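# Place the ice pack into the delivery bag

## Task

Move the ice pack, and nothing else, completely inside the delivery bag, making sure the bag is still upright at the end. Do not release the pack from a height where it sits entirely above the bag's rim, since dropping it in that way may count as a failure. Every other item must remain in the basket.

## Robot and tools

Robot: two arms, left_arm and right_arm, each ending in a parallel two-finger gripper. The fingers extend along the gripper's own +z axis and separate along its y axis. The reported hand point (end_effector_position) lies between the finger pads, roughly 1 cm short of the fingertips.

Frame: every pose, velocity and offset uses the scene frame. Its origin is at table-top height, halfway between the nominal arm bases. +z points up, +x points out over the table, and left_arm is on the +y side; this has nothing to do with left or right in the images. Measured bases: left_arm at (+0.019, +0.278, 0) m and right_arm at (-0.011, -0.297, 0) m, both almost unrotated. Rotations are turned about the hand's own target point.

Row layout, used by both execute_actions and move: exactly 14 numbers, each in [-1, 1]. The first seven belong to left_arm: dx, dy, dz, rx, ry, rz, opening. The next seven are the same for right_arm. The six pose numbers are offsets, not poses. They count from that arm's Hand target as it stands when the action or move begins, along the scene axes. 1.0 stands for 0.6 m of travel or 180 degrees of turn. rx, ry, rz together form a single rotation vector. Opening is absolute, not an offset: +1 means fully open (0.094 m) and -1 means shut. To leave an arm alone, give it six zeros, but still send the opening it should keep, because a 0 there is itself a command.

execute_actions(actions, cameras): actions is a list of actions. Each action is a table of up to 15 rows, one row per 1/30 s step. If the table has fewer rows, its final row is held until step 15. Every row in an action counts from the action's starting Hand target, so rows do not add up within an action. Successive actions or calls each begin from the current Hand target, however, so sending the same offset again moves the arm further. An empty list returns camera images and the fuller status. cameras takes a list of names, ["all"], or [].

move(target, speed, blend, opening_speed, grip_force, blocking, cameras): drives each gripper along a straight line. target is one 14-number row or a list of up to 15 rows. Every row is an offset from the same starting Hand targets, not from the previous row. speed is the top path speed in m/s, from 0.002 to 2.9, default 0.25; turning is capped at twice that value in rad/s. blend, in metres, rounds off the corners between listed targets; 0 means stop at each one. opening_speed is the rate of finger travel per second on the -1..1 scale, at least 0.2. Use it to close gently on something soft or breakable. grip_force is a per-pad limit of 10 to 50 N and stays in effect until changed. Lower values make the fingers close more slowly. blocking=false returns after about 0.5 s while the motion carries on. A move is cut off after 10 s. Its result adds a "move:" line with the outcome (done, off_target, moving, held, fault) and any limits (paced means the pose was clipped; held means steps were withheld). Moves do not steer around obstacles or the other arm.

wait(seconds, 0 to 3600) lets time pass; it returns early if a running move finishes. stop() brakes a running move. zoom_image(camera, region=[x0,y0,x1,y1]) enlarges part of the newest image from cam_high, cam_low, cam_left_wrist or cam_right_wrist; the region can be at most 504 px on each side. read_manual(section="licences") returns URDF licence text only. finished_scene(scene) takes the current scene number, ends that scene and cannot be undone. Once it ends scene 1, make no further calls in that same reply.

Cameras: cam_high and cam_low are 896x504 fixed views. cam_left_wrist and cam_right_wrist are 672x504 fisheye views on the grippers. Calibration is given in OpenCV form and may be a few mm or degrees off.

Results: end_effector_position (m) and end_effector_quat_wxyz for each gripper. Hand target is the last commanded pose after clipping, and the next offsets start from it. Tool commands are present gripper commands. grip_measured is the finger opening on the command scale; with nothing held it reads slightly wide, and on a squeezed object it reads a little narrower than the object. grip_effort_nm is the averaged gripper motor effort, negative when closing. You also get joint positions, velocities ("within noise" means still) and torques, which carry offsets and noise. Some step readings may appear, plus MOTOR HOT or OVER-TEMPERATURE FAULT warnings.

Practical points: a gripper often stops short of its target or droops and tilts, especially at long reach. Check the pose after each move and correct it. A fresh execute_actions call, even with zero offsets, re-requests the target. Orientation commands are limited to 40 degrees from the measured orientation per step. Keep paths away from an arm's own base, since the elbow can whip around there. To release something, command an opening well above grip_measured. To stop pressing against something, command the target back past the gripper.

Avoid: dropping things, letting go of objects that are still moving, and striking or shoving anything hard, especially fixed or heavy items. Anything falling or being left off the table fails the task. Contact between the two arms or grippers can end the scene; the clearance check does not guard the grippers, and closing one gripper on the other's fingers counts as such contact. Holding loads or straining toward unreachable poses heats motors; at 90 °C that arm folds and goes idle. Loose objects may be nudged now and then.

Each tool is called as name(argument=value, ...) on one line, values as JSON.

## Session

execute_actions(actions=[])

Scene clock: 0.00 s.
left_arm: end_effector_position=(+0.0357, -0.0432, +0.1847) grip_measured=+1.000 grip_effort_nm=n/a end_effector_quat_wxyz=(+0.729, +0.490, +0.474, -0.067) | right_arm: end_effector_position=(+0.4826, -0.3625, +0.1486) grip_measured=+1.000 grip_effort_nm=n/a end_effector_quat_wxyz=(+0.445, -0.171, +0.824, -0.305)
Joint positions: left_arm=[-2.042 1.516 0.24 1.442 -1.132 0.86 0.094] | right_arm=[-0.016 1.722 0.984 0.279 0.346 -0.639 0.094]
Joint velocities: within noise
Joint torques (N m): no reading
Heat: left arm: 32 °C; right arm: 33 °C.
Hand target: left_arm +0.0355, -0.0437, +0.1849; +0.728, +0.490, +0.474, -0.067 | right_arm +0.4836, -0.3625, +0.1520; +0.448, -0.170, +0.823, -0.306
Tool commands: left_gripper/opening=+1.0 right_gripper/opening=+1.0
camera_calibration:
cam_left_wrist: T_world_to_cam=[[-0.56204, -0.44557, -0.69683, 0.12432], [0.12112, 0.78907, -0.60224, 0.17167], [0.8182, -0.42288, -0.38952, 0.13786]] pos_world=[-0.06372, -0.02177, 0.24372]
cam_right_wrist: T_world_to_cam=[[-0.07345, -0.75775, 0.6484, -0.34296], [-0.93128, -0.1805, -0.31644, 0.46133], [0.35682, -0.62709, -0.69242, -0.17924]] pos_world=[0.46839, -0.28901, 0.24425]

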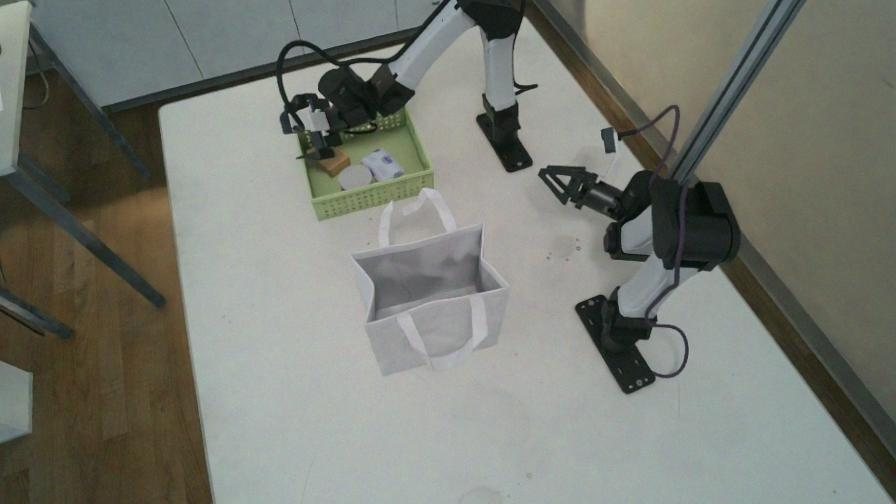

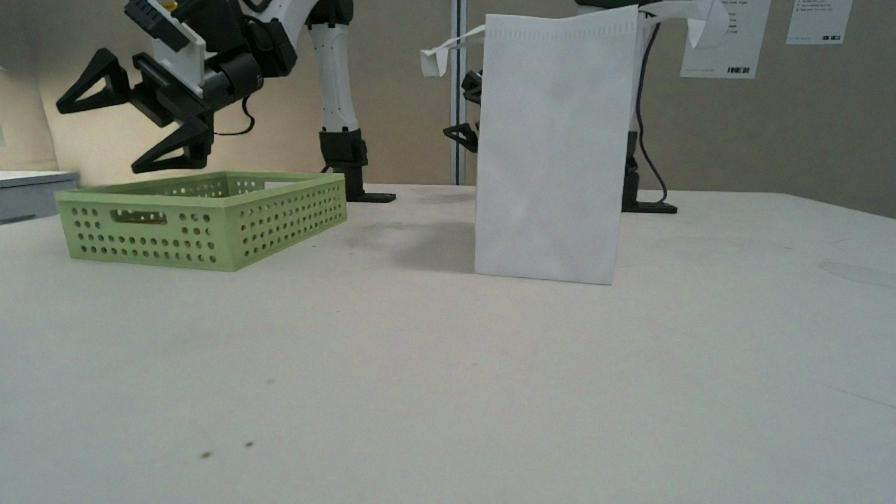

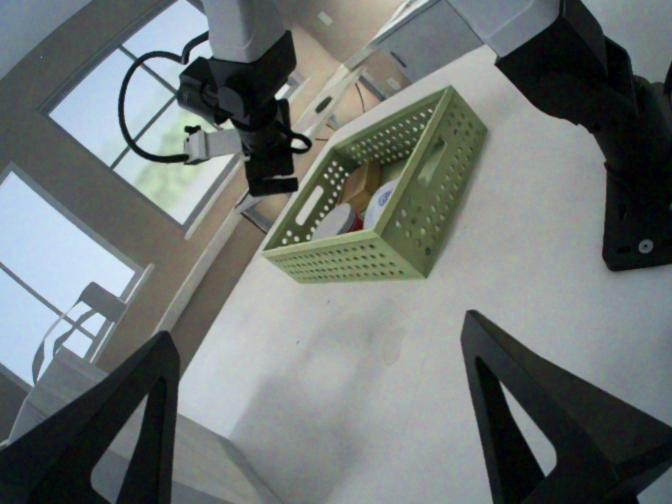

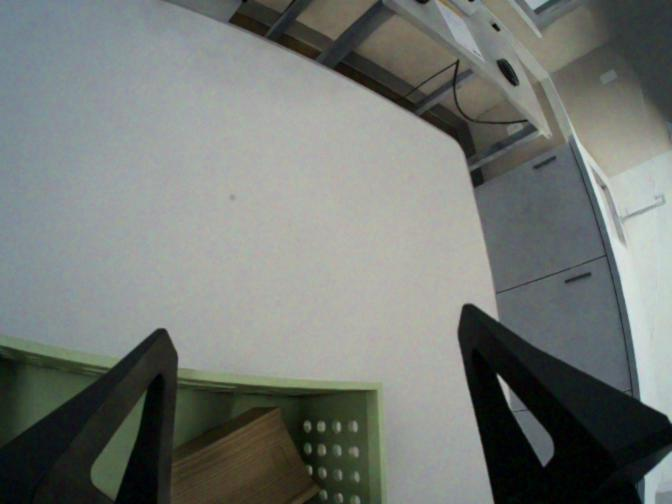

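zoom_image(camera="cam_high", region=[280, 80, 460, 230])

zoom_image(camera="cam_high", region=[330, 180, 530, 390])

Scaled by 2.800 from the camera's image (finer frame: 1280x720).

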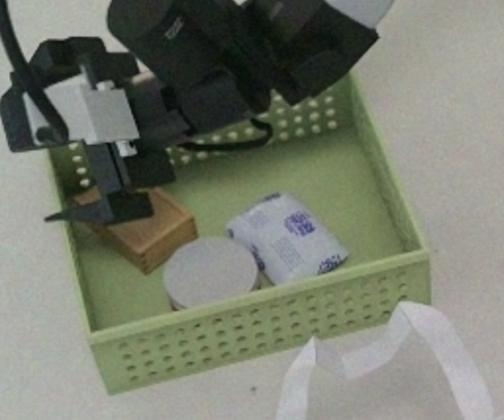

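Scaled by 2.400 from the camera's image (finer frame: 1280x720).

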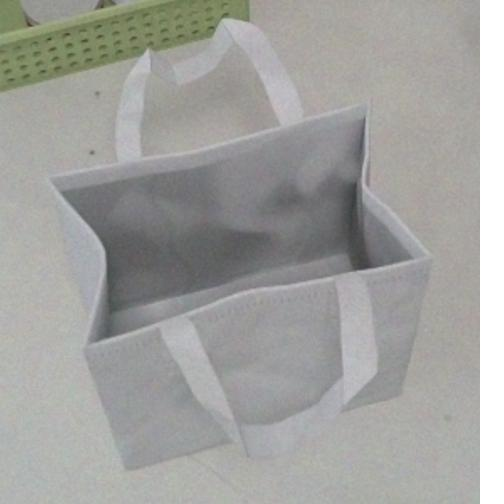

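move(target=[0,0,0,0,0,0,1,-0.306,0.0775,0.08,0.2257,0.0911,-0.0359,1], cameras=["cam_high","cam_right_wrist"])

Scene clock: 4.47 s.
left_arm: end_effector_position=(+0.0357, -0.0432, +0.1847) grip_measured=+1.000 grip_effort_nm=0.02 end_effector_quat_wxyz=(+0.729, +0.490, +0.474, -0.067) | right_arm: end_effector_position=(+0.2986, -0.3156, +0.1868) grip_measured=+1.000 grip_effort_nm=-0.02 end_effector_quat_wxyz=(+0.330, -0.005, +0.944, -0.004)
Joint positions: left_arm=[-2.042 1.516 0.24 1.442 -1.132 0.86 0.094] | right_arm=[-0.093 1.121 0.998 -0.776 -0.053 -0.084 0.094]
Joint torques (N m): left_arm=[0.75 -4.26 4.88 1.65 -0.11 0.05] | right_arm=[-0.49 -4.53 8.92 1.66 -0.14 0.04]
Heat: left arm: 32 °C; right arm: 34 °C.
Hand target: left_arm +0.0355, -0.0437, +0.1849; +0.728, +0.490, +0.474, -0.067 | right_arm +0.3000, -0.3159, +0.1999; +0.342, +0.000, +0.940, +0.001
Off the commanded pose: left_arm 0.001 m, 0 deg | right_arm 0.013 m, 2 deg.
move: off_target (right_arm)
cam_right_wrist: T_world_to_cam=[[-0.07421, -0.99678, 0.03023, -0.30542], [-0.99628, 0.07278, -0.04619, 0.35935], [0.04384, -0.03355, -0.99848, 0.28013]] pos_world=[0.32307, -0.32119, 0.30554]

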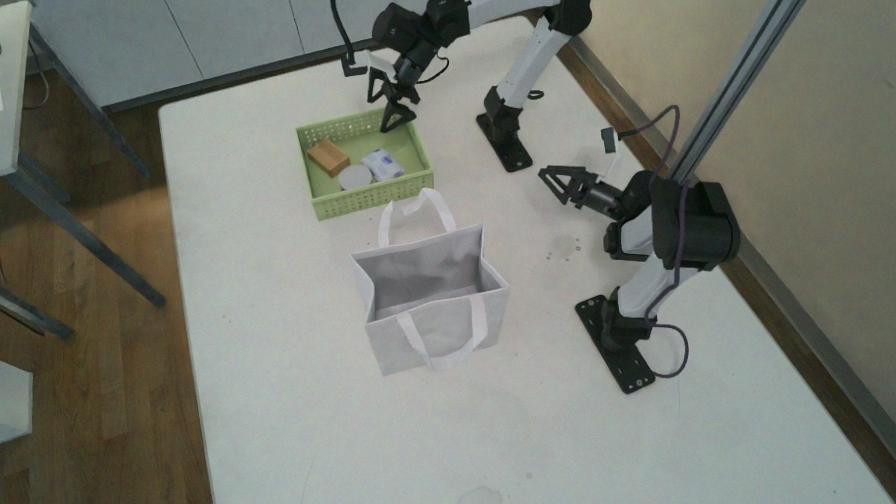

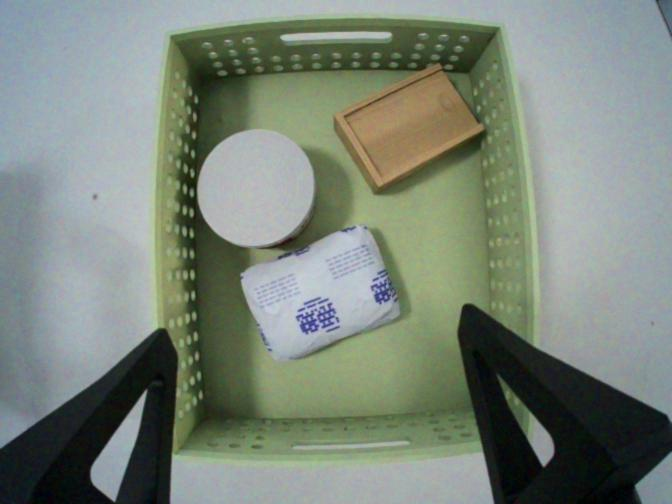

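move(target=[0,0,0,0,0,0,1,0.024,-0.046,-0.11,0.0678,0.0968,-0.3845,1], cameras=["cam_high","cam_right_wrist"])

Scene clock: 11.63 s.
left_arm: end_effector_position=(+0.0357, -0.0432, +0.1847) grip_measured=+1.000 grip_effort_nm=0.02 end_effector_quat_wxyz=(+0.729, +0.490, +0.474, -0.067) | right_arm: end_effector_position=(+0.3109, -0.3405, +0.1331) grip_measured=+1.000 grip_effort_nm=-0.02 end_effector_quat_wxyz=(+0.145, +0.559, +0.811, -0.094)
Joint positions: left_arm=[-2.042 1.516 0.24 1.442 -1.132 0.86 0.094] | right_arm=[0.034 1.638 1.371 -1.177 0.325 1.222 0.094]
Joint torques (N m): left_arm=[0.75 -4.27 4.89 1.65 -0.11 0.04] | right_arm=[-0.53 -5.65 7.91 0.49 0.43 0.02]
Heat: left arm: 33 °C; right arm: 35 °C.
Hand target: left_arm +0.0355, -0.0437, +0.1849; +0.728, +0.490, +0.474, -0.067 | right_arm +0.3144, -0.3436, +0.1339; +0.143, +0.565, +0.807, -0.099
Off the commanded pose: left_arm 0.001 m, 0 deg | right_arm 0.005 m, 1 deg.
move: done
cam_right_wrist: T_world_to_cam=[[-0.95604, -0.2912, 0.03463, 0.18621], [-0.27089, 0.9222, 0.27599, 0.39177], [-0.1123, 0.25448, -0.96054, 0.36681]] pos_world=[0.32534, -0.40041, 0.23777]

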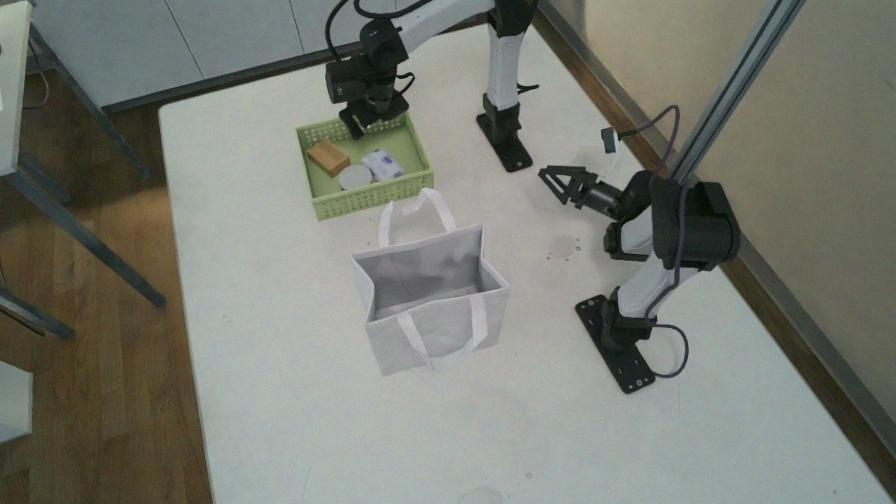

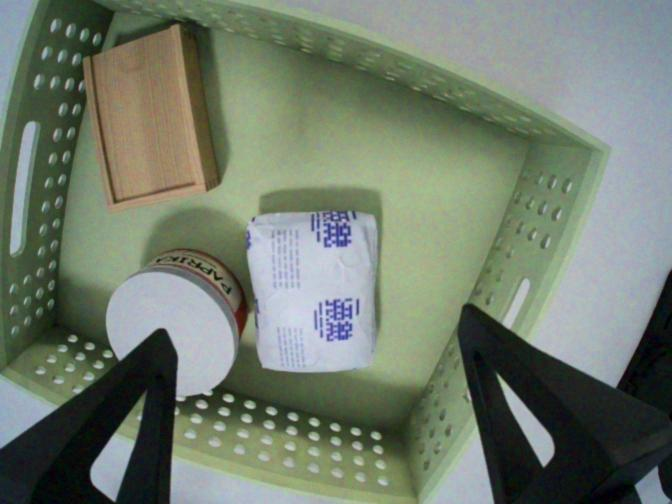

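move(target=[[0,0,0,0,0,0,1,0.003,-0.012,-0.08,0,0,0,0.62],[0,0,0,0,0,0,1,0.003,-0.012,-0.195,0,0,0,0.62]], speed=0.12, blend=0.01, cameras=["cam_right_wrist"])

Scene clock: 14.63 s.
left_arm: end_effector_position=(+0.0357, -0.0432, +0.1847) grip_measured=+1.000 grip_effort_nm=0.02 end_effector_quat_wxyz=(+0.729, +0.490, +0.474, -0.067) | right_arm: end_effector_position=(+0.3191, -0.3476, +0.0275) grip_measured=+0.622 grip_effort_nm=-0.14 end_effector_quat_wxyz=(+0.151, +0.566, +0.805, -0.091)
Joint positions: left_arm=[-2.042 1.516 0.24 1.442 -1.132 0.86 0.094] | right_arm=[0.011 1.753 1.065 -0.74 0.325 1.216 0.076]
Joint torques (N m): left_arm=[0.72 -4.26 4.89 1.65 -0.1 0.04] | right_arm=[-0.5 -6.12 4.15 0.88 0.36 -0.14]
Heat: left arm: 33 °C; right arm: 35 °C.
Hand target: left_arm +0.0355, -0.0437, +0.1849; +0.728, +0.490, +0.474, -0.067 | right_arm +0.3162, -0.3507, +0.0169; +0.143, +0.565, +0.807, -0.099
Off the commanded pose: left_arm 0.001 m, 0 deg | right_arm 0.011 m, 1 deg.
move: off_target (right_arm)
cam_right_wrist: T_world_to_cam=[[-0.96137, -0.27449, 0.02063, 0.20344], [-0.25881, 0.92689, 0.27184, 0.42755], [-0.09374, 0.256, -0.96212, 0.26273]] pos_world=[0.33087, -0.40771, 0.13236]

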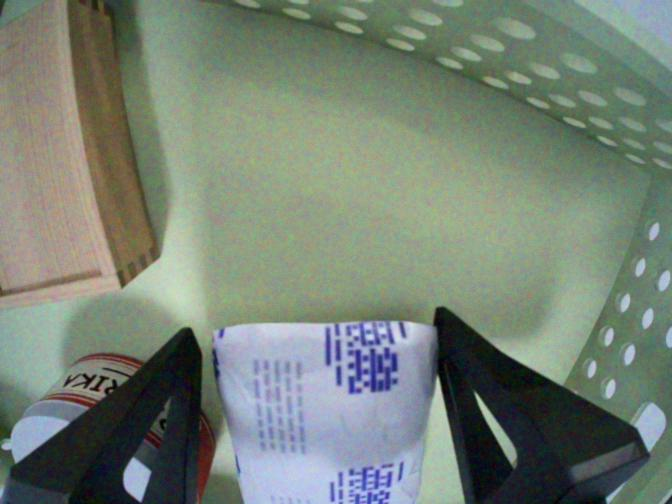

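move(target=[[0,0,0,0,0,0,1,-0.012,0.014,-0.009,0,0,0,0.58],[0,0,0,0,0,0,1,-0.012,0.014,-0.009,0,0,0,0.05]], speed=0.08, opening_speed=0.5, cameras=["cam_right_wrist"])

Scene clock: 17.70 s.
left_arm: end_effector_position=(+0.0357, -0.0432, +0.1847) grip_measured=+1.000 grip_effort_nm=0.02 end_effector_quat_wxyz=(+0.729, +0.490, +0.474, -0.067) | right_arm: end_effector_position=(+0.3139, -0.3435, +0.0190) grip_measured=+0.105 grip_effort_nm=-0.97 end_effector_quat_wxyz=(+0.149, +0.565, +0.806, -0.092)
Joint positions: left_arm=[-2.042 1.516 0.24 1.442 -1.132 0.86 0.094] | right_arm=[0.025 1.753 1.028 -0.71 0.326 1.228 0.052]
Joint torques (N m): left_arm=[0.77 -4.26 4.92 1.65 -0.11 0.04] | right_arm=[0.59 -6.98 3.97 0.74 0.38 0.02]
Heat: left arm: 33 °C; right arm: 35 °C.
Hand target: left_arm +0.0355, -0.0437, +0.1849; +0.728, +0.490, +0.474, -0.067 | right_arm +0.3091, -0.3423, +0.0115; +0.143, +0.565, +0.807, -0.099
Off the commanded pose: left_arm 0.001 m, 0 deg | right_arm 0.009 m, 1 deg.
move: done
cam_right_wrist: T_world_to_cam=[[-0.96083, -0.27616, 0.02329, 0.19901], [-0.25959, 0.92623, 0.27335, 0.42476], [-0.09706, 0.2566, -0.96163, 0.25426]] pos_world=[0.32616, -0.4037, 0.12376]

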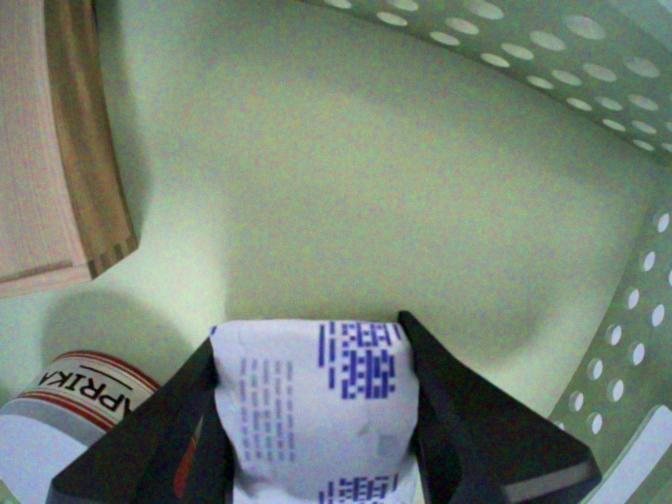

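Lift.

move(target=[0,0,0,0,0,0,1,0.01,0,0.3,0,0,0,-0.05], speed=0.12, cameras=["cam_high","cam_low","cam_right_wrist"])

Scene clock: 20.43 s.
left_arm: end_effector_position=(+0.0357, -0.0432, +0.1847) grip_measured=+1.000 grip_effort_nm=0.02 end_effector_quat_wxyz=(+0.729, +0.490, +0.474, -0.067) | right_arm: end_effector_position=(+0.3114, -0.3436, +0.1835) grip_measured=+0.097 grip_effort_nm=-1.05 end_effector_quat_wxyz=(+0.134, +0.564, +0.809, -0.103)
Joint positions: left_arm=[-2.042 1.516 0.24 1.442 -1.132 0.86 0.094] | right_arm=[0.025 1.683 1.623 -1.413 0.326 1.228 0.052]
Joint torques (N m): left_arm=[0.75 -4.27 4.88 1.65 -0.11 0.05] | right_arm=[0.49 -7.84 8.09 0.46 0.39 0.01]
Heat: left arm: 34 °C; right arm: 36 °C.
Hand target: left_arm +0.0355, -0.0437, +0.1849; +0.728, +0.490, +0.474, -0.067 | right_arm +0.3151, -0.3423, +0.1915; +0.143, +0.565, +0.807, -0.099
Off the commanded pose: left_arm 0.001 m, 0 deg | right_arm 0.009 m, 1 deg.
move: done
cam_right_wrist: T_world_to_cam=[[-0.95926, -0.27614, 0.05976, 0.18557], [-0.24915, 0.92651, 0.28197, 0.37441], [-0.13323, 0.2556, -0.95756, 0.42237]] pos_world=[0.32757, -0.40361, 0.28778]

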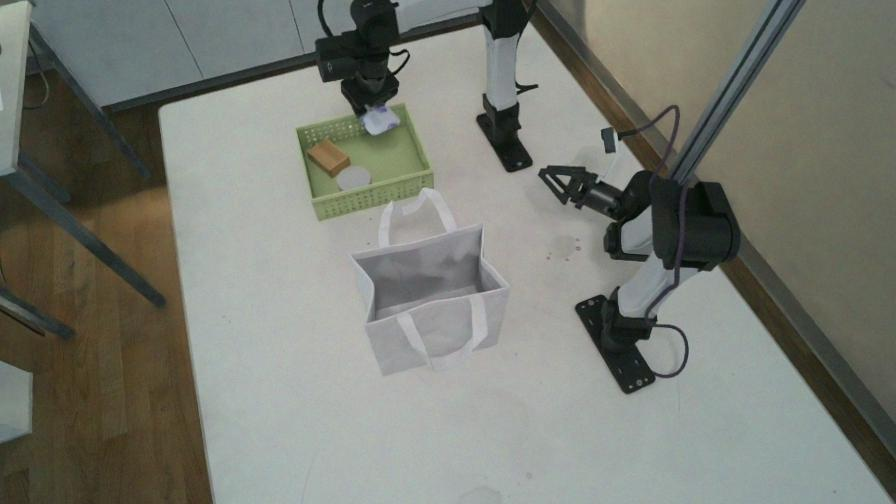

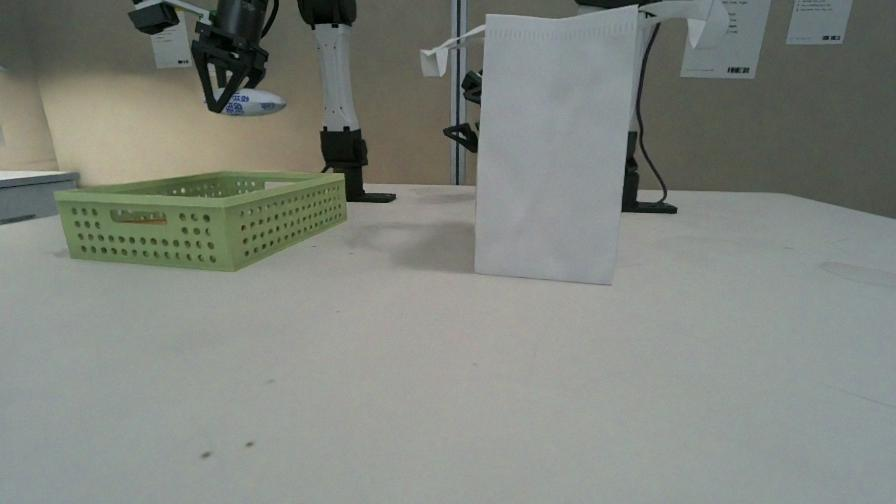

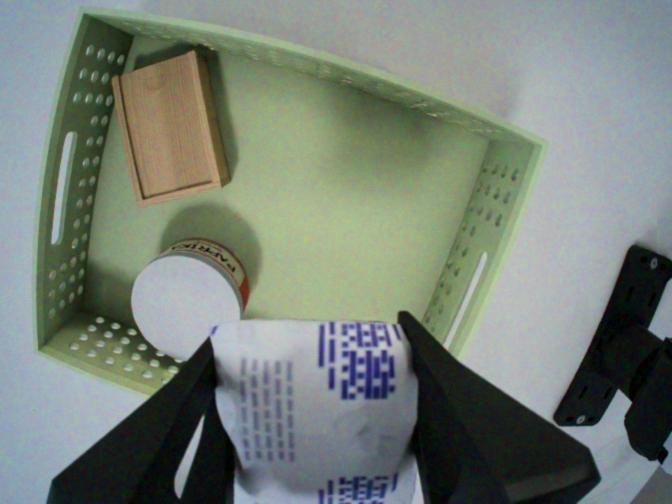

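move(target=[[0,0,0,0,0,0,1,0.07,0.3,0.25,0.006,-0.1455,0.382,-0.05],[0,0,0,0,0,0,1,0.008,0.77,0.256,0.0121,-0.2909,0.7635,-0.05]], blend=0.05, speed=0.25, cameras=["cam_high","cam_low","cam_right_wrist"])

Scene clock: 28.17 s.
left_arm: end_effector_position=(+0.0357, -0.0432, +0.1847) grip_measured=+1.000 grip_effort_nm=0.02 end_effector_quat_wxyz=(+0.729, +0.490, +0.474, -0.067) | right_arm: end_effector_position=(+0.3189, +0.1125, +0.3408) grip_measured=+0.096 grip_effort_nm=-1.05 end_effector_quat_wxyz=(+0.392, -0.520, +0.697, +0.298)
Joint positions: left_arm=[-2.042 1.516 0.24 1.442 -1.132 0.86 0.094] | right_arm=[0.742 1.896 2.104 -0.82 -0.463 -0.294 0.052]
Joint torques (N m): left_arm=[0.75 -4.26 4.89 1.65 -0.1 0.04] | right_arm=[0.36 -8.69 9.01 2.14 -0.39 -0.15]
Heat: left arm: 34 °C; right arm: 36 °C.
Hand target: left_arm +0.0355, -0.0437, +0.1849; +0.728, +0.490, +0.474, -0.067 | right_arm +0.3199, +0.1196, +0.3451; +0.397, -0.527, +0.687, +0.304
Off the commanded pose: left_arm 0.001 m, 0 deg | right_arm 0.008 m, 2 deg.
move: done
cam_right_wrist: T_world_to_cam=[[0.9331, -0.35917, -0.01811, -0.25824], [-0.33735, -0.85676, -0.39009, 0.36719], [0.12459, 0.3701, -0.9206, 0.34978]] pos_world=[0.32125, 0.09239, 0.46057]

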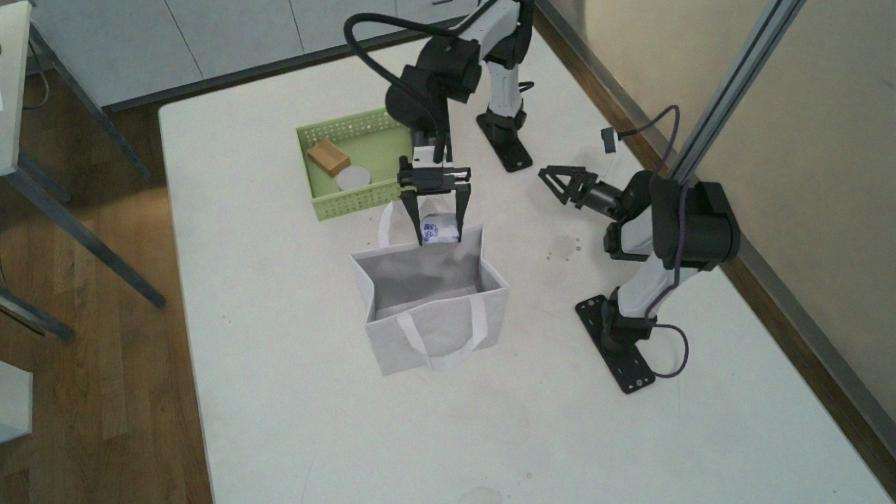

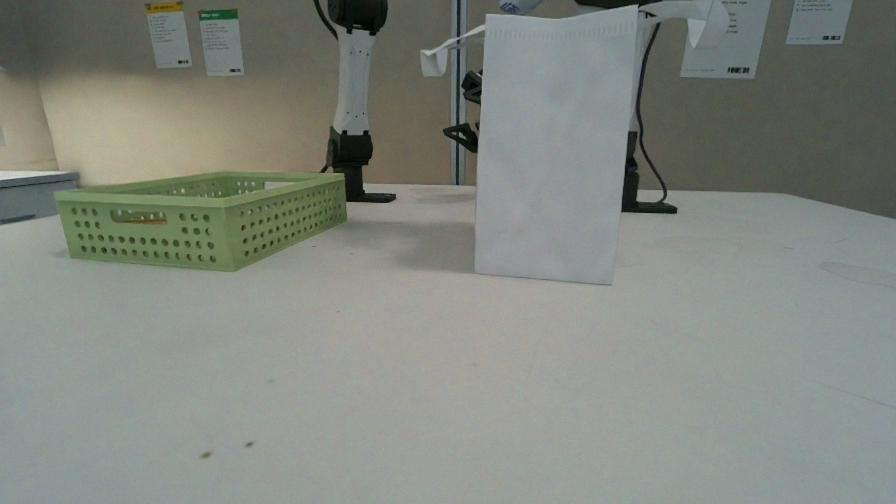

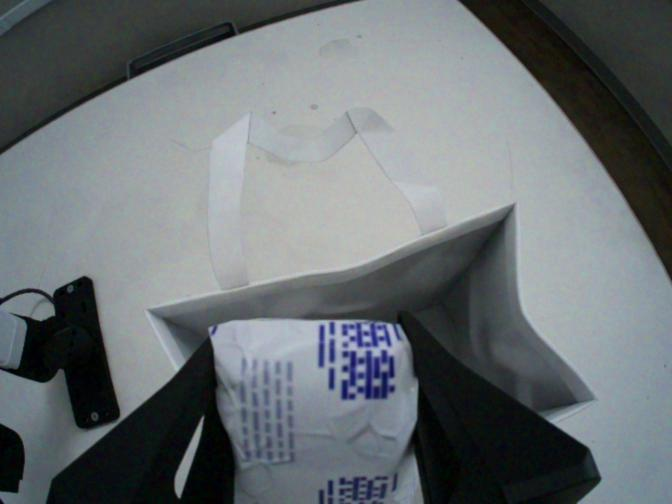

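move(target=[[0,0,0,0,0,0,1,0.018,0.019,-0.015,-0.107,0.029,0.039,-0.05],[0,0,0,0,0,0,1,0.018,0.019,-0.205,-0.107,0.029,0.039,-0.05]], blend=0.01, speed=0.15, cameras=["cam_high","cam_low","cam_right_wrist"])

Scene clock: 32.57 s.
left_arm: end_effector_position=(+0.0357, -0.0432, +0.1847) grip_measured=+1.000 grip_effort_nm=0.02 end_effector_quat_wxyz=(+0.729, +0.490, +0.474, -0.067) | right_arm: end_effector_position=(+0.3334, +0.1301, +0.2016) grip_measured=+0.096 grip_effort_nm=-1.05 end_effector_quat_wxyz=(+0.228, -0.614, +0.720, +0.231)
Joint positions: left_arm=[-2.042 1.516 0.24 1.442 -1.132 0.86 0.094] | right_arm=[0.758 2.277 2.397 -1.167 -0.426 -0.537 0.051]
Joint torques (N m): left_arm=[0.75 -4.26 4.88 1.65 -0.1 0.04] | right_arm=[0.57 -18 4.78 1.74 -0.29 0.02]
Heat: left arm: 34 °C; right arm: 38 °C.
Hand target: left_arm +0.0355, -0.0437, +0.1849; +0.728, +0.490, +0.474, -0.067 | right_arm +0.3306, +0.1311, +0.2222; +0.252, -0.613, +0.712, +0.232
Off the commanded pose: left_arm 0.001 m, 0 deg | right_arm 0.021 m, 3 deg.
elbow stopped short (right arm): the move would have taken joint 3 (elbow) straighter than the controller allows.
move: off_target (right_arm)
cam_right_wrist: T_world_to_cam=[[0.97507, -0.21969, -0.03123, -0.29747], [-0.22056, -0.97498, -0.02758, 0.2362], [-0.02439, 0.03378, -0.99913, 0.32254]] pos_world=[0.35001, 0.15404, 0.31948]

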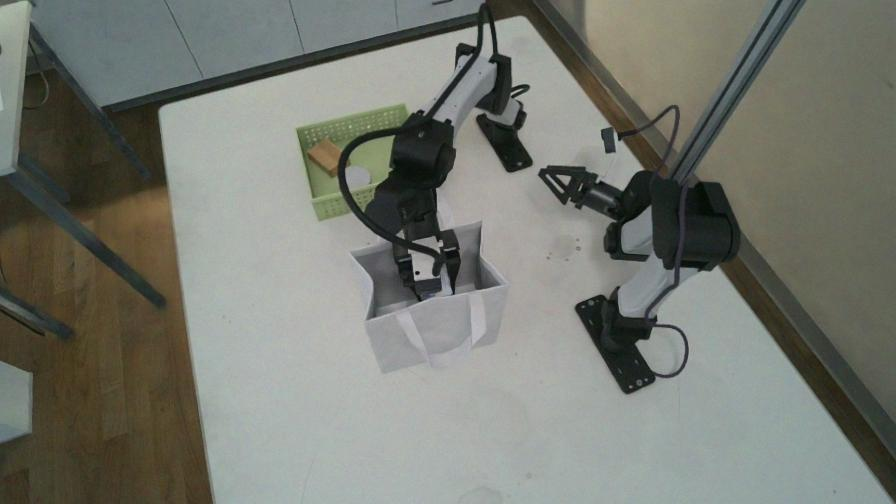

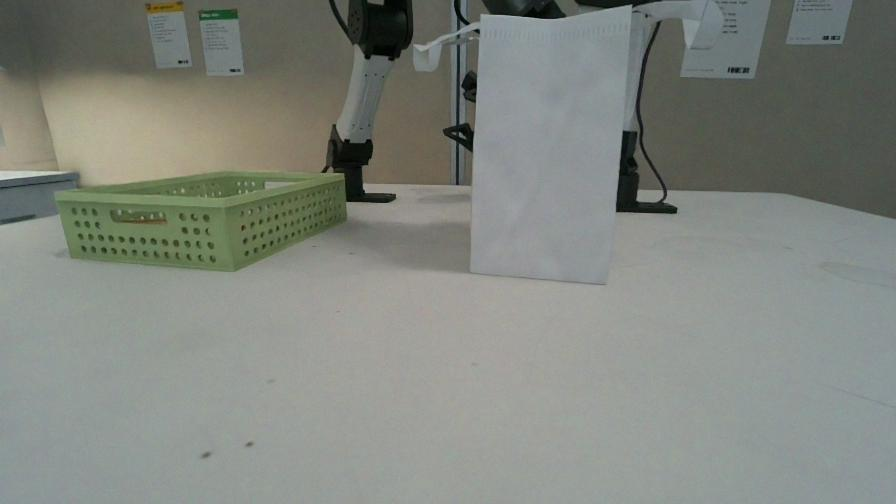

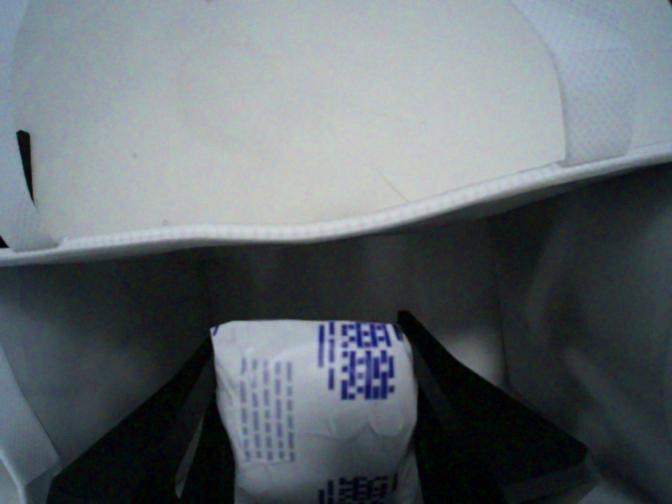

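move(target=[0,0,0,0,0,0,1,0,0,0,0,0,0,0.6], opening_speed=1.2, cameras=["cam_right_wrist"])

move(target=[0,0,0,0,0,0,1,-0.01,0.005,0.22,0.09,-0.024,0,0.6], speed=0.15, cameras=["cam_high","cam_low","cam_right_wrist"])

Scene clock: 34.20 s.
left_arm: end_effector_position=(+0.0357, -0.0432, +0.1847) grip_measured=+1.000 grip_effort_nm=0.02 end_effector_quat_wxyz=(+0.729, +0.490, +0.474, -0.067) | right_arm: end_effector_position=(+0.3350, +0.1316, +0.2036) grip_measured=+0.597 grip_effort_nm=0.12 end_effector_quat_wxyz=(+0.234, -0.614, +0.717, +0.231)
Joint positions: left_arm=[-2.042 1.516 0.24 1.442 -1.132 0.86 0.094] | right_arm=[0.758 2.276 2.397 -1.156 -0.426 -0.537 0.075]
Joint torques (N m): left_arm=[0.73 -4.26 4.89 1.65 -0.11 0.04] | right_arm=[0.58 -17.84 4.81 1.65 -0.3 0]
Heat: left arm: 34 °C; right arm: 39 °C.
Hand target: left_arm +0.0355, -0.0437, +0.1849; +0.728, +0.490, +0.474, -0.067 | right_arm +0.3306, +0.1311, +0.2222; +0.252, -0.613, +0.712, +0.232
Off the commanded pose: left_arm 0.001 m, 0 deg | right_arm 0.019 m, 2 deg.
move: done
cam_right_wrist: T_world_to_cam=[[0.97532, -0.21946, -0.02425, -0.30016], [-0.22027, -0.9747, -0.03808, 0.24011], [-0.01528, 0.04248, -0.99898, 0.32026]] pos_world=[0.35053, 0.15456, 0.3218]

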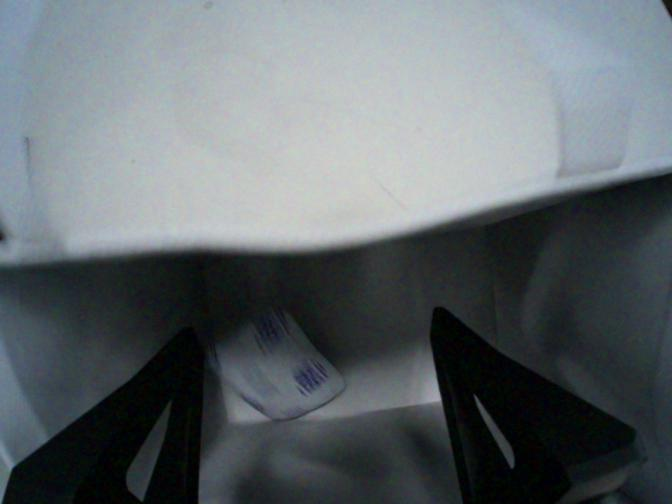

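Scene clock: 36.60 s.
left_arm: end_effector_position=(+0.0357, -0.0432, +0.1847) grip_measured=+1.000 grip_effort_nm=0.02 end_effector_quat_wxyz=(+0.729, +0.490, +0.474, -0.067) | right_arm: end_effector_position=(+0.3194, +0.1323, +0.3644) grip_measured=+0.597 grip_effort_nm=0.12 end_effector_quat_wxyz=(+0.379, -0.581, +0.654, +0.304)
Joint positions: left_arm=[-2.042 1.516 0.24 1.442 -1.132 0.86 0.094] | right_arm=[0.745 2.228 2.781 -1.218 -0.543 -0.436 0.075]
Joint torques (N m): left_arm=[0.76 -4.26 4.86 1.66 -0.11 0.04] | right_arm=[-0.44 -9.47 6.99 1.84 -0.42 0.04]
Heat: left arm: 34 °C; right arm: 40 °C.
Hand target: left_arm +0.0355, -0.0437, +0.1849; +0.728, +0.490, +0.474, -0.067 | right_arm +0.3247, +0.1341, +0.3541; +0.363, -0.579, +0.663, +0.307
Off the commanded pose: left_arm 0.001 m, 0 deg | right_arm 0.012 m, 2 deg.
move: off_target (right_arm)
cam_right_wrist: T_world_to_cam=[[0.9742, -0.22314, 0.03397, -0.30134], [-0.19413, -0.90514, -0.37819, 0.34984], [0.11514, 0.36184, -0.9251, 0.36983]] pos_world=[0.31889, 0.1156, 0.48467]

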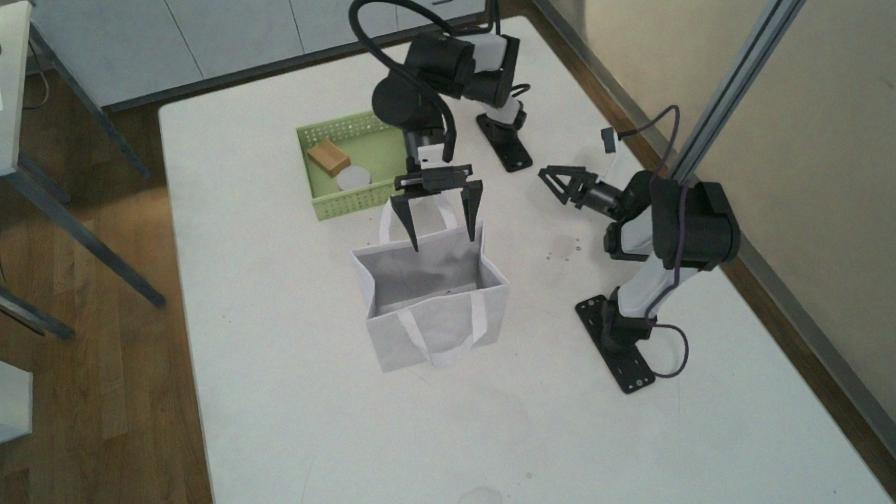

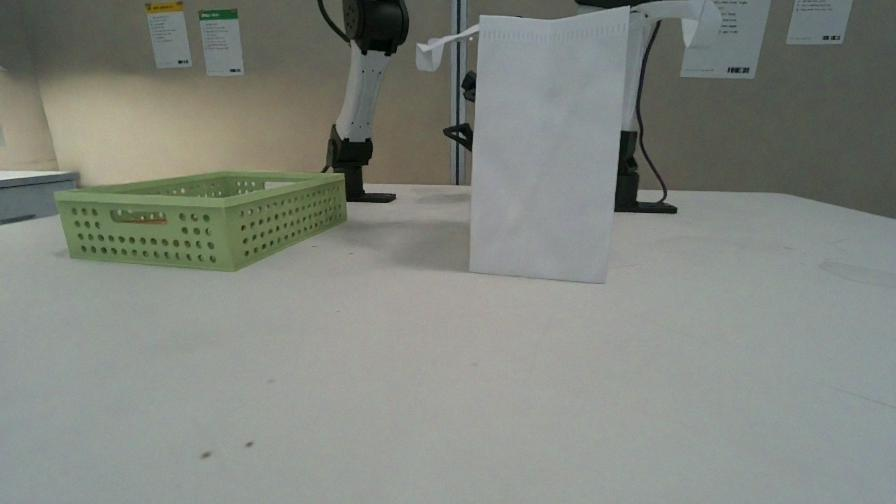

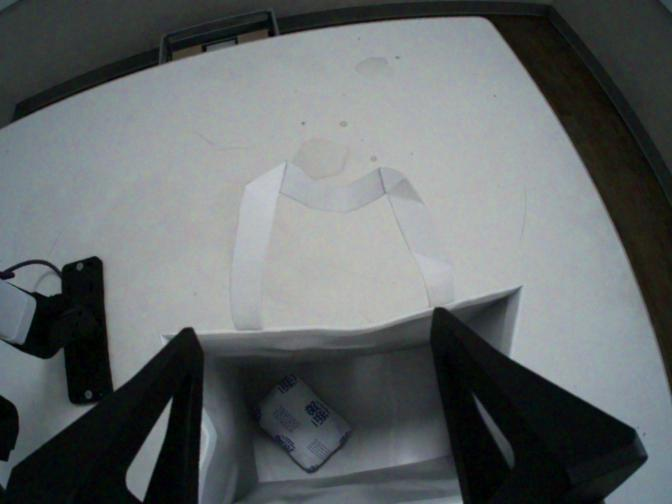

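finished_scene(scene=3)

The scene is finished: the task was done.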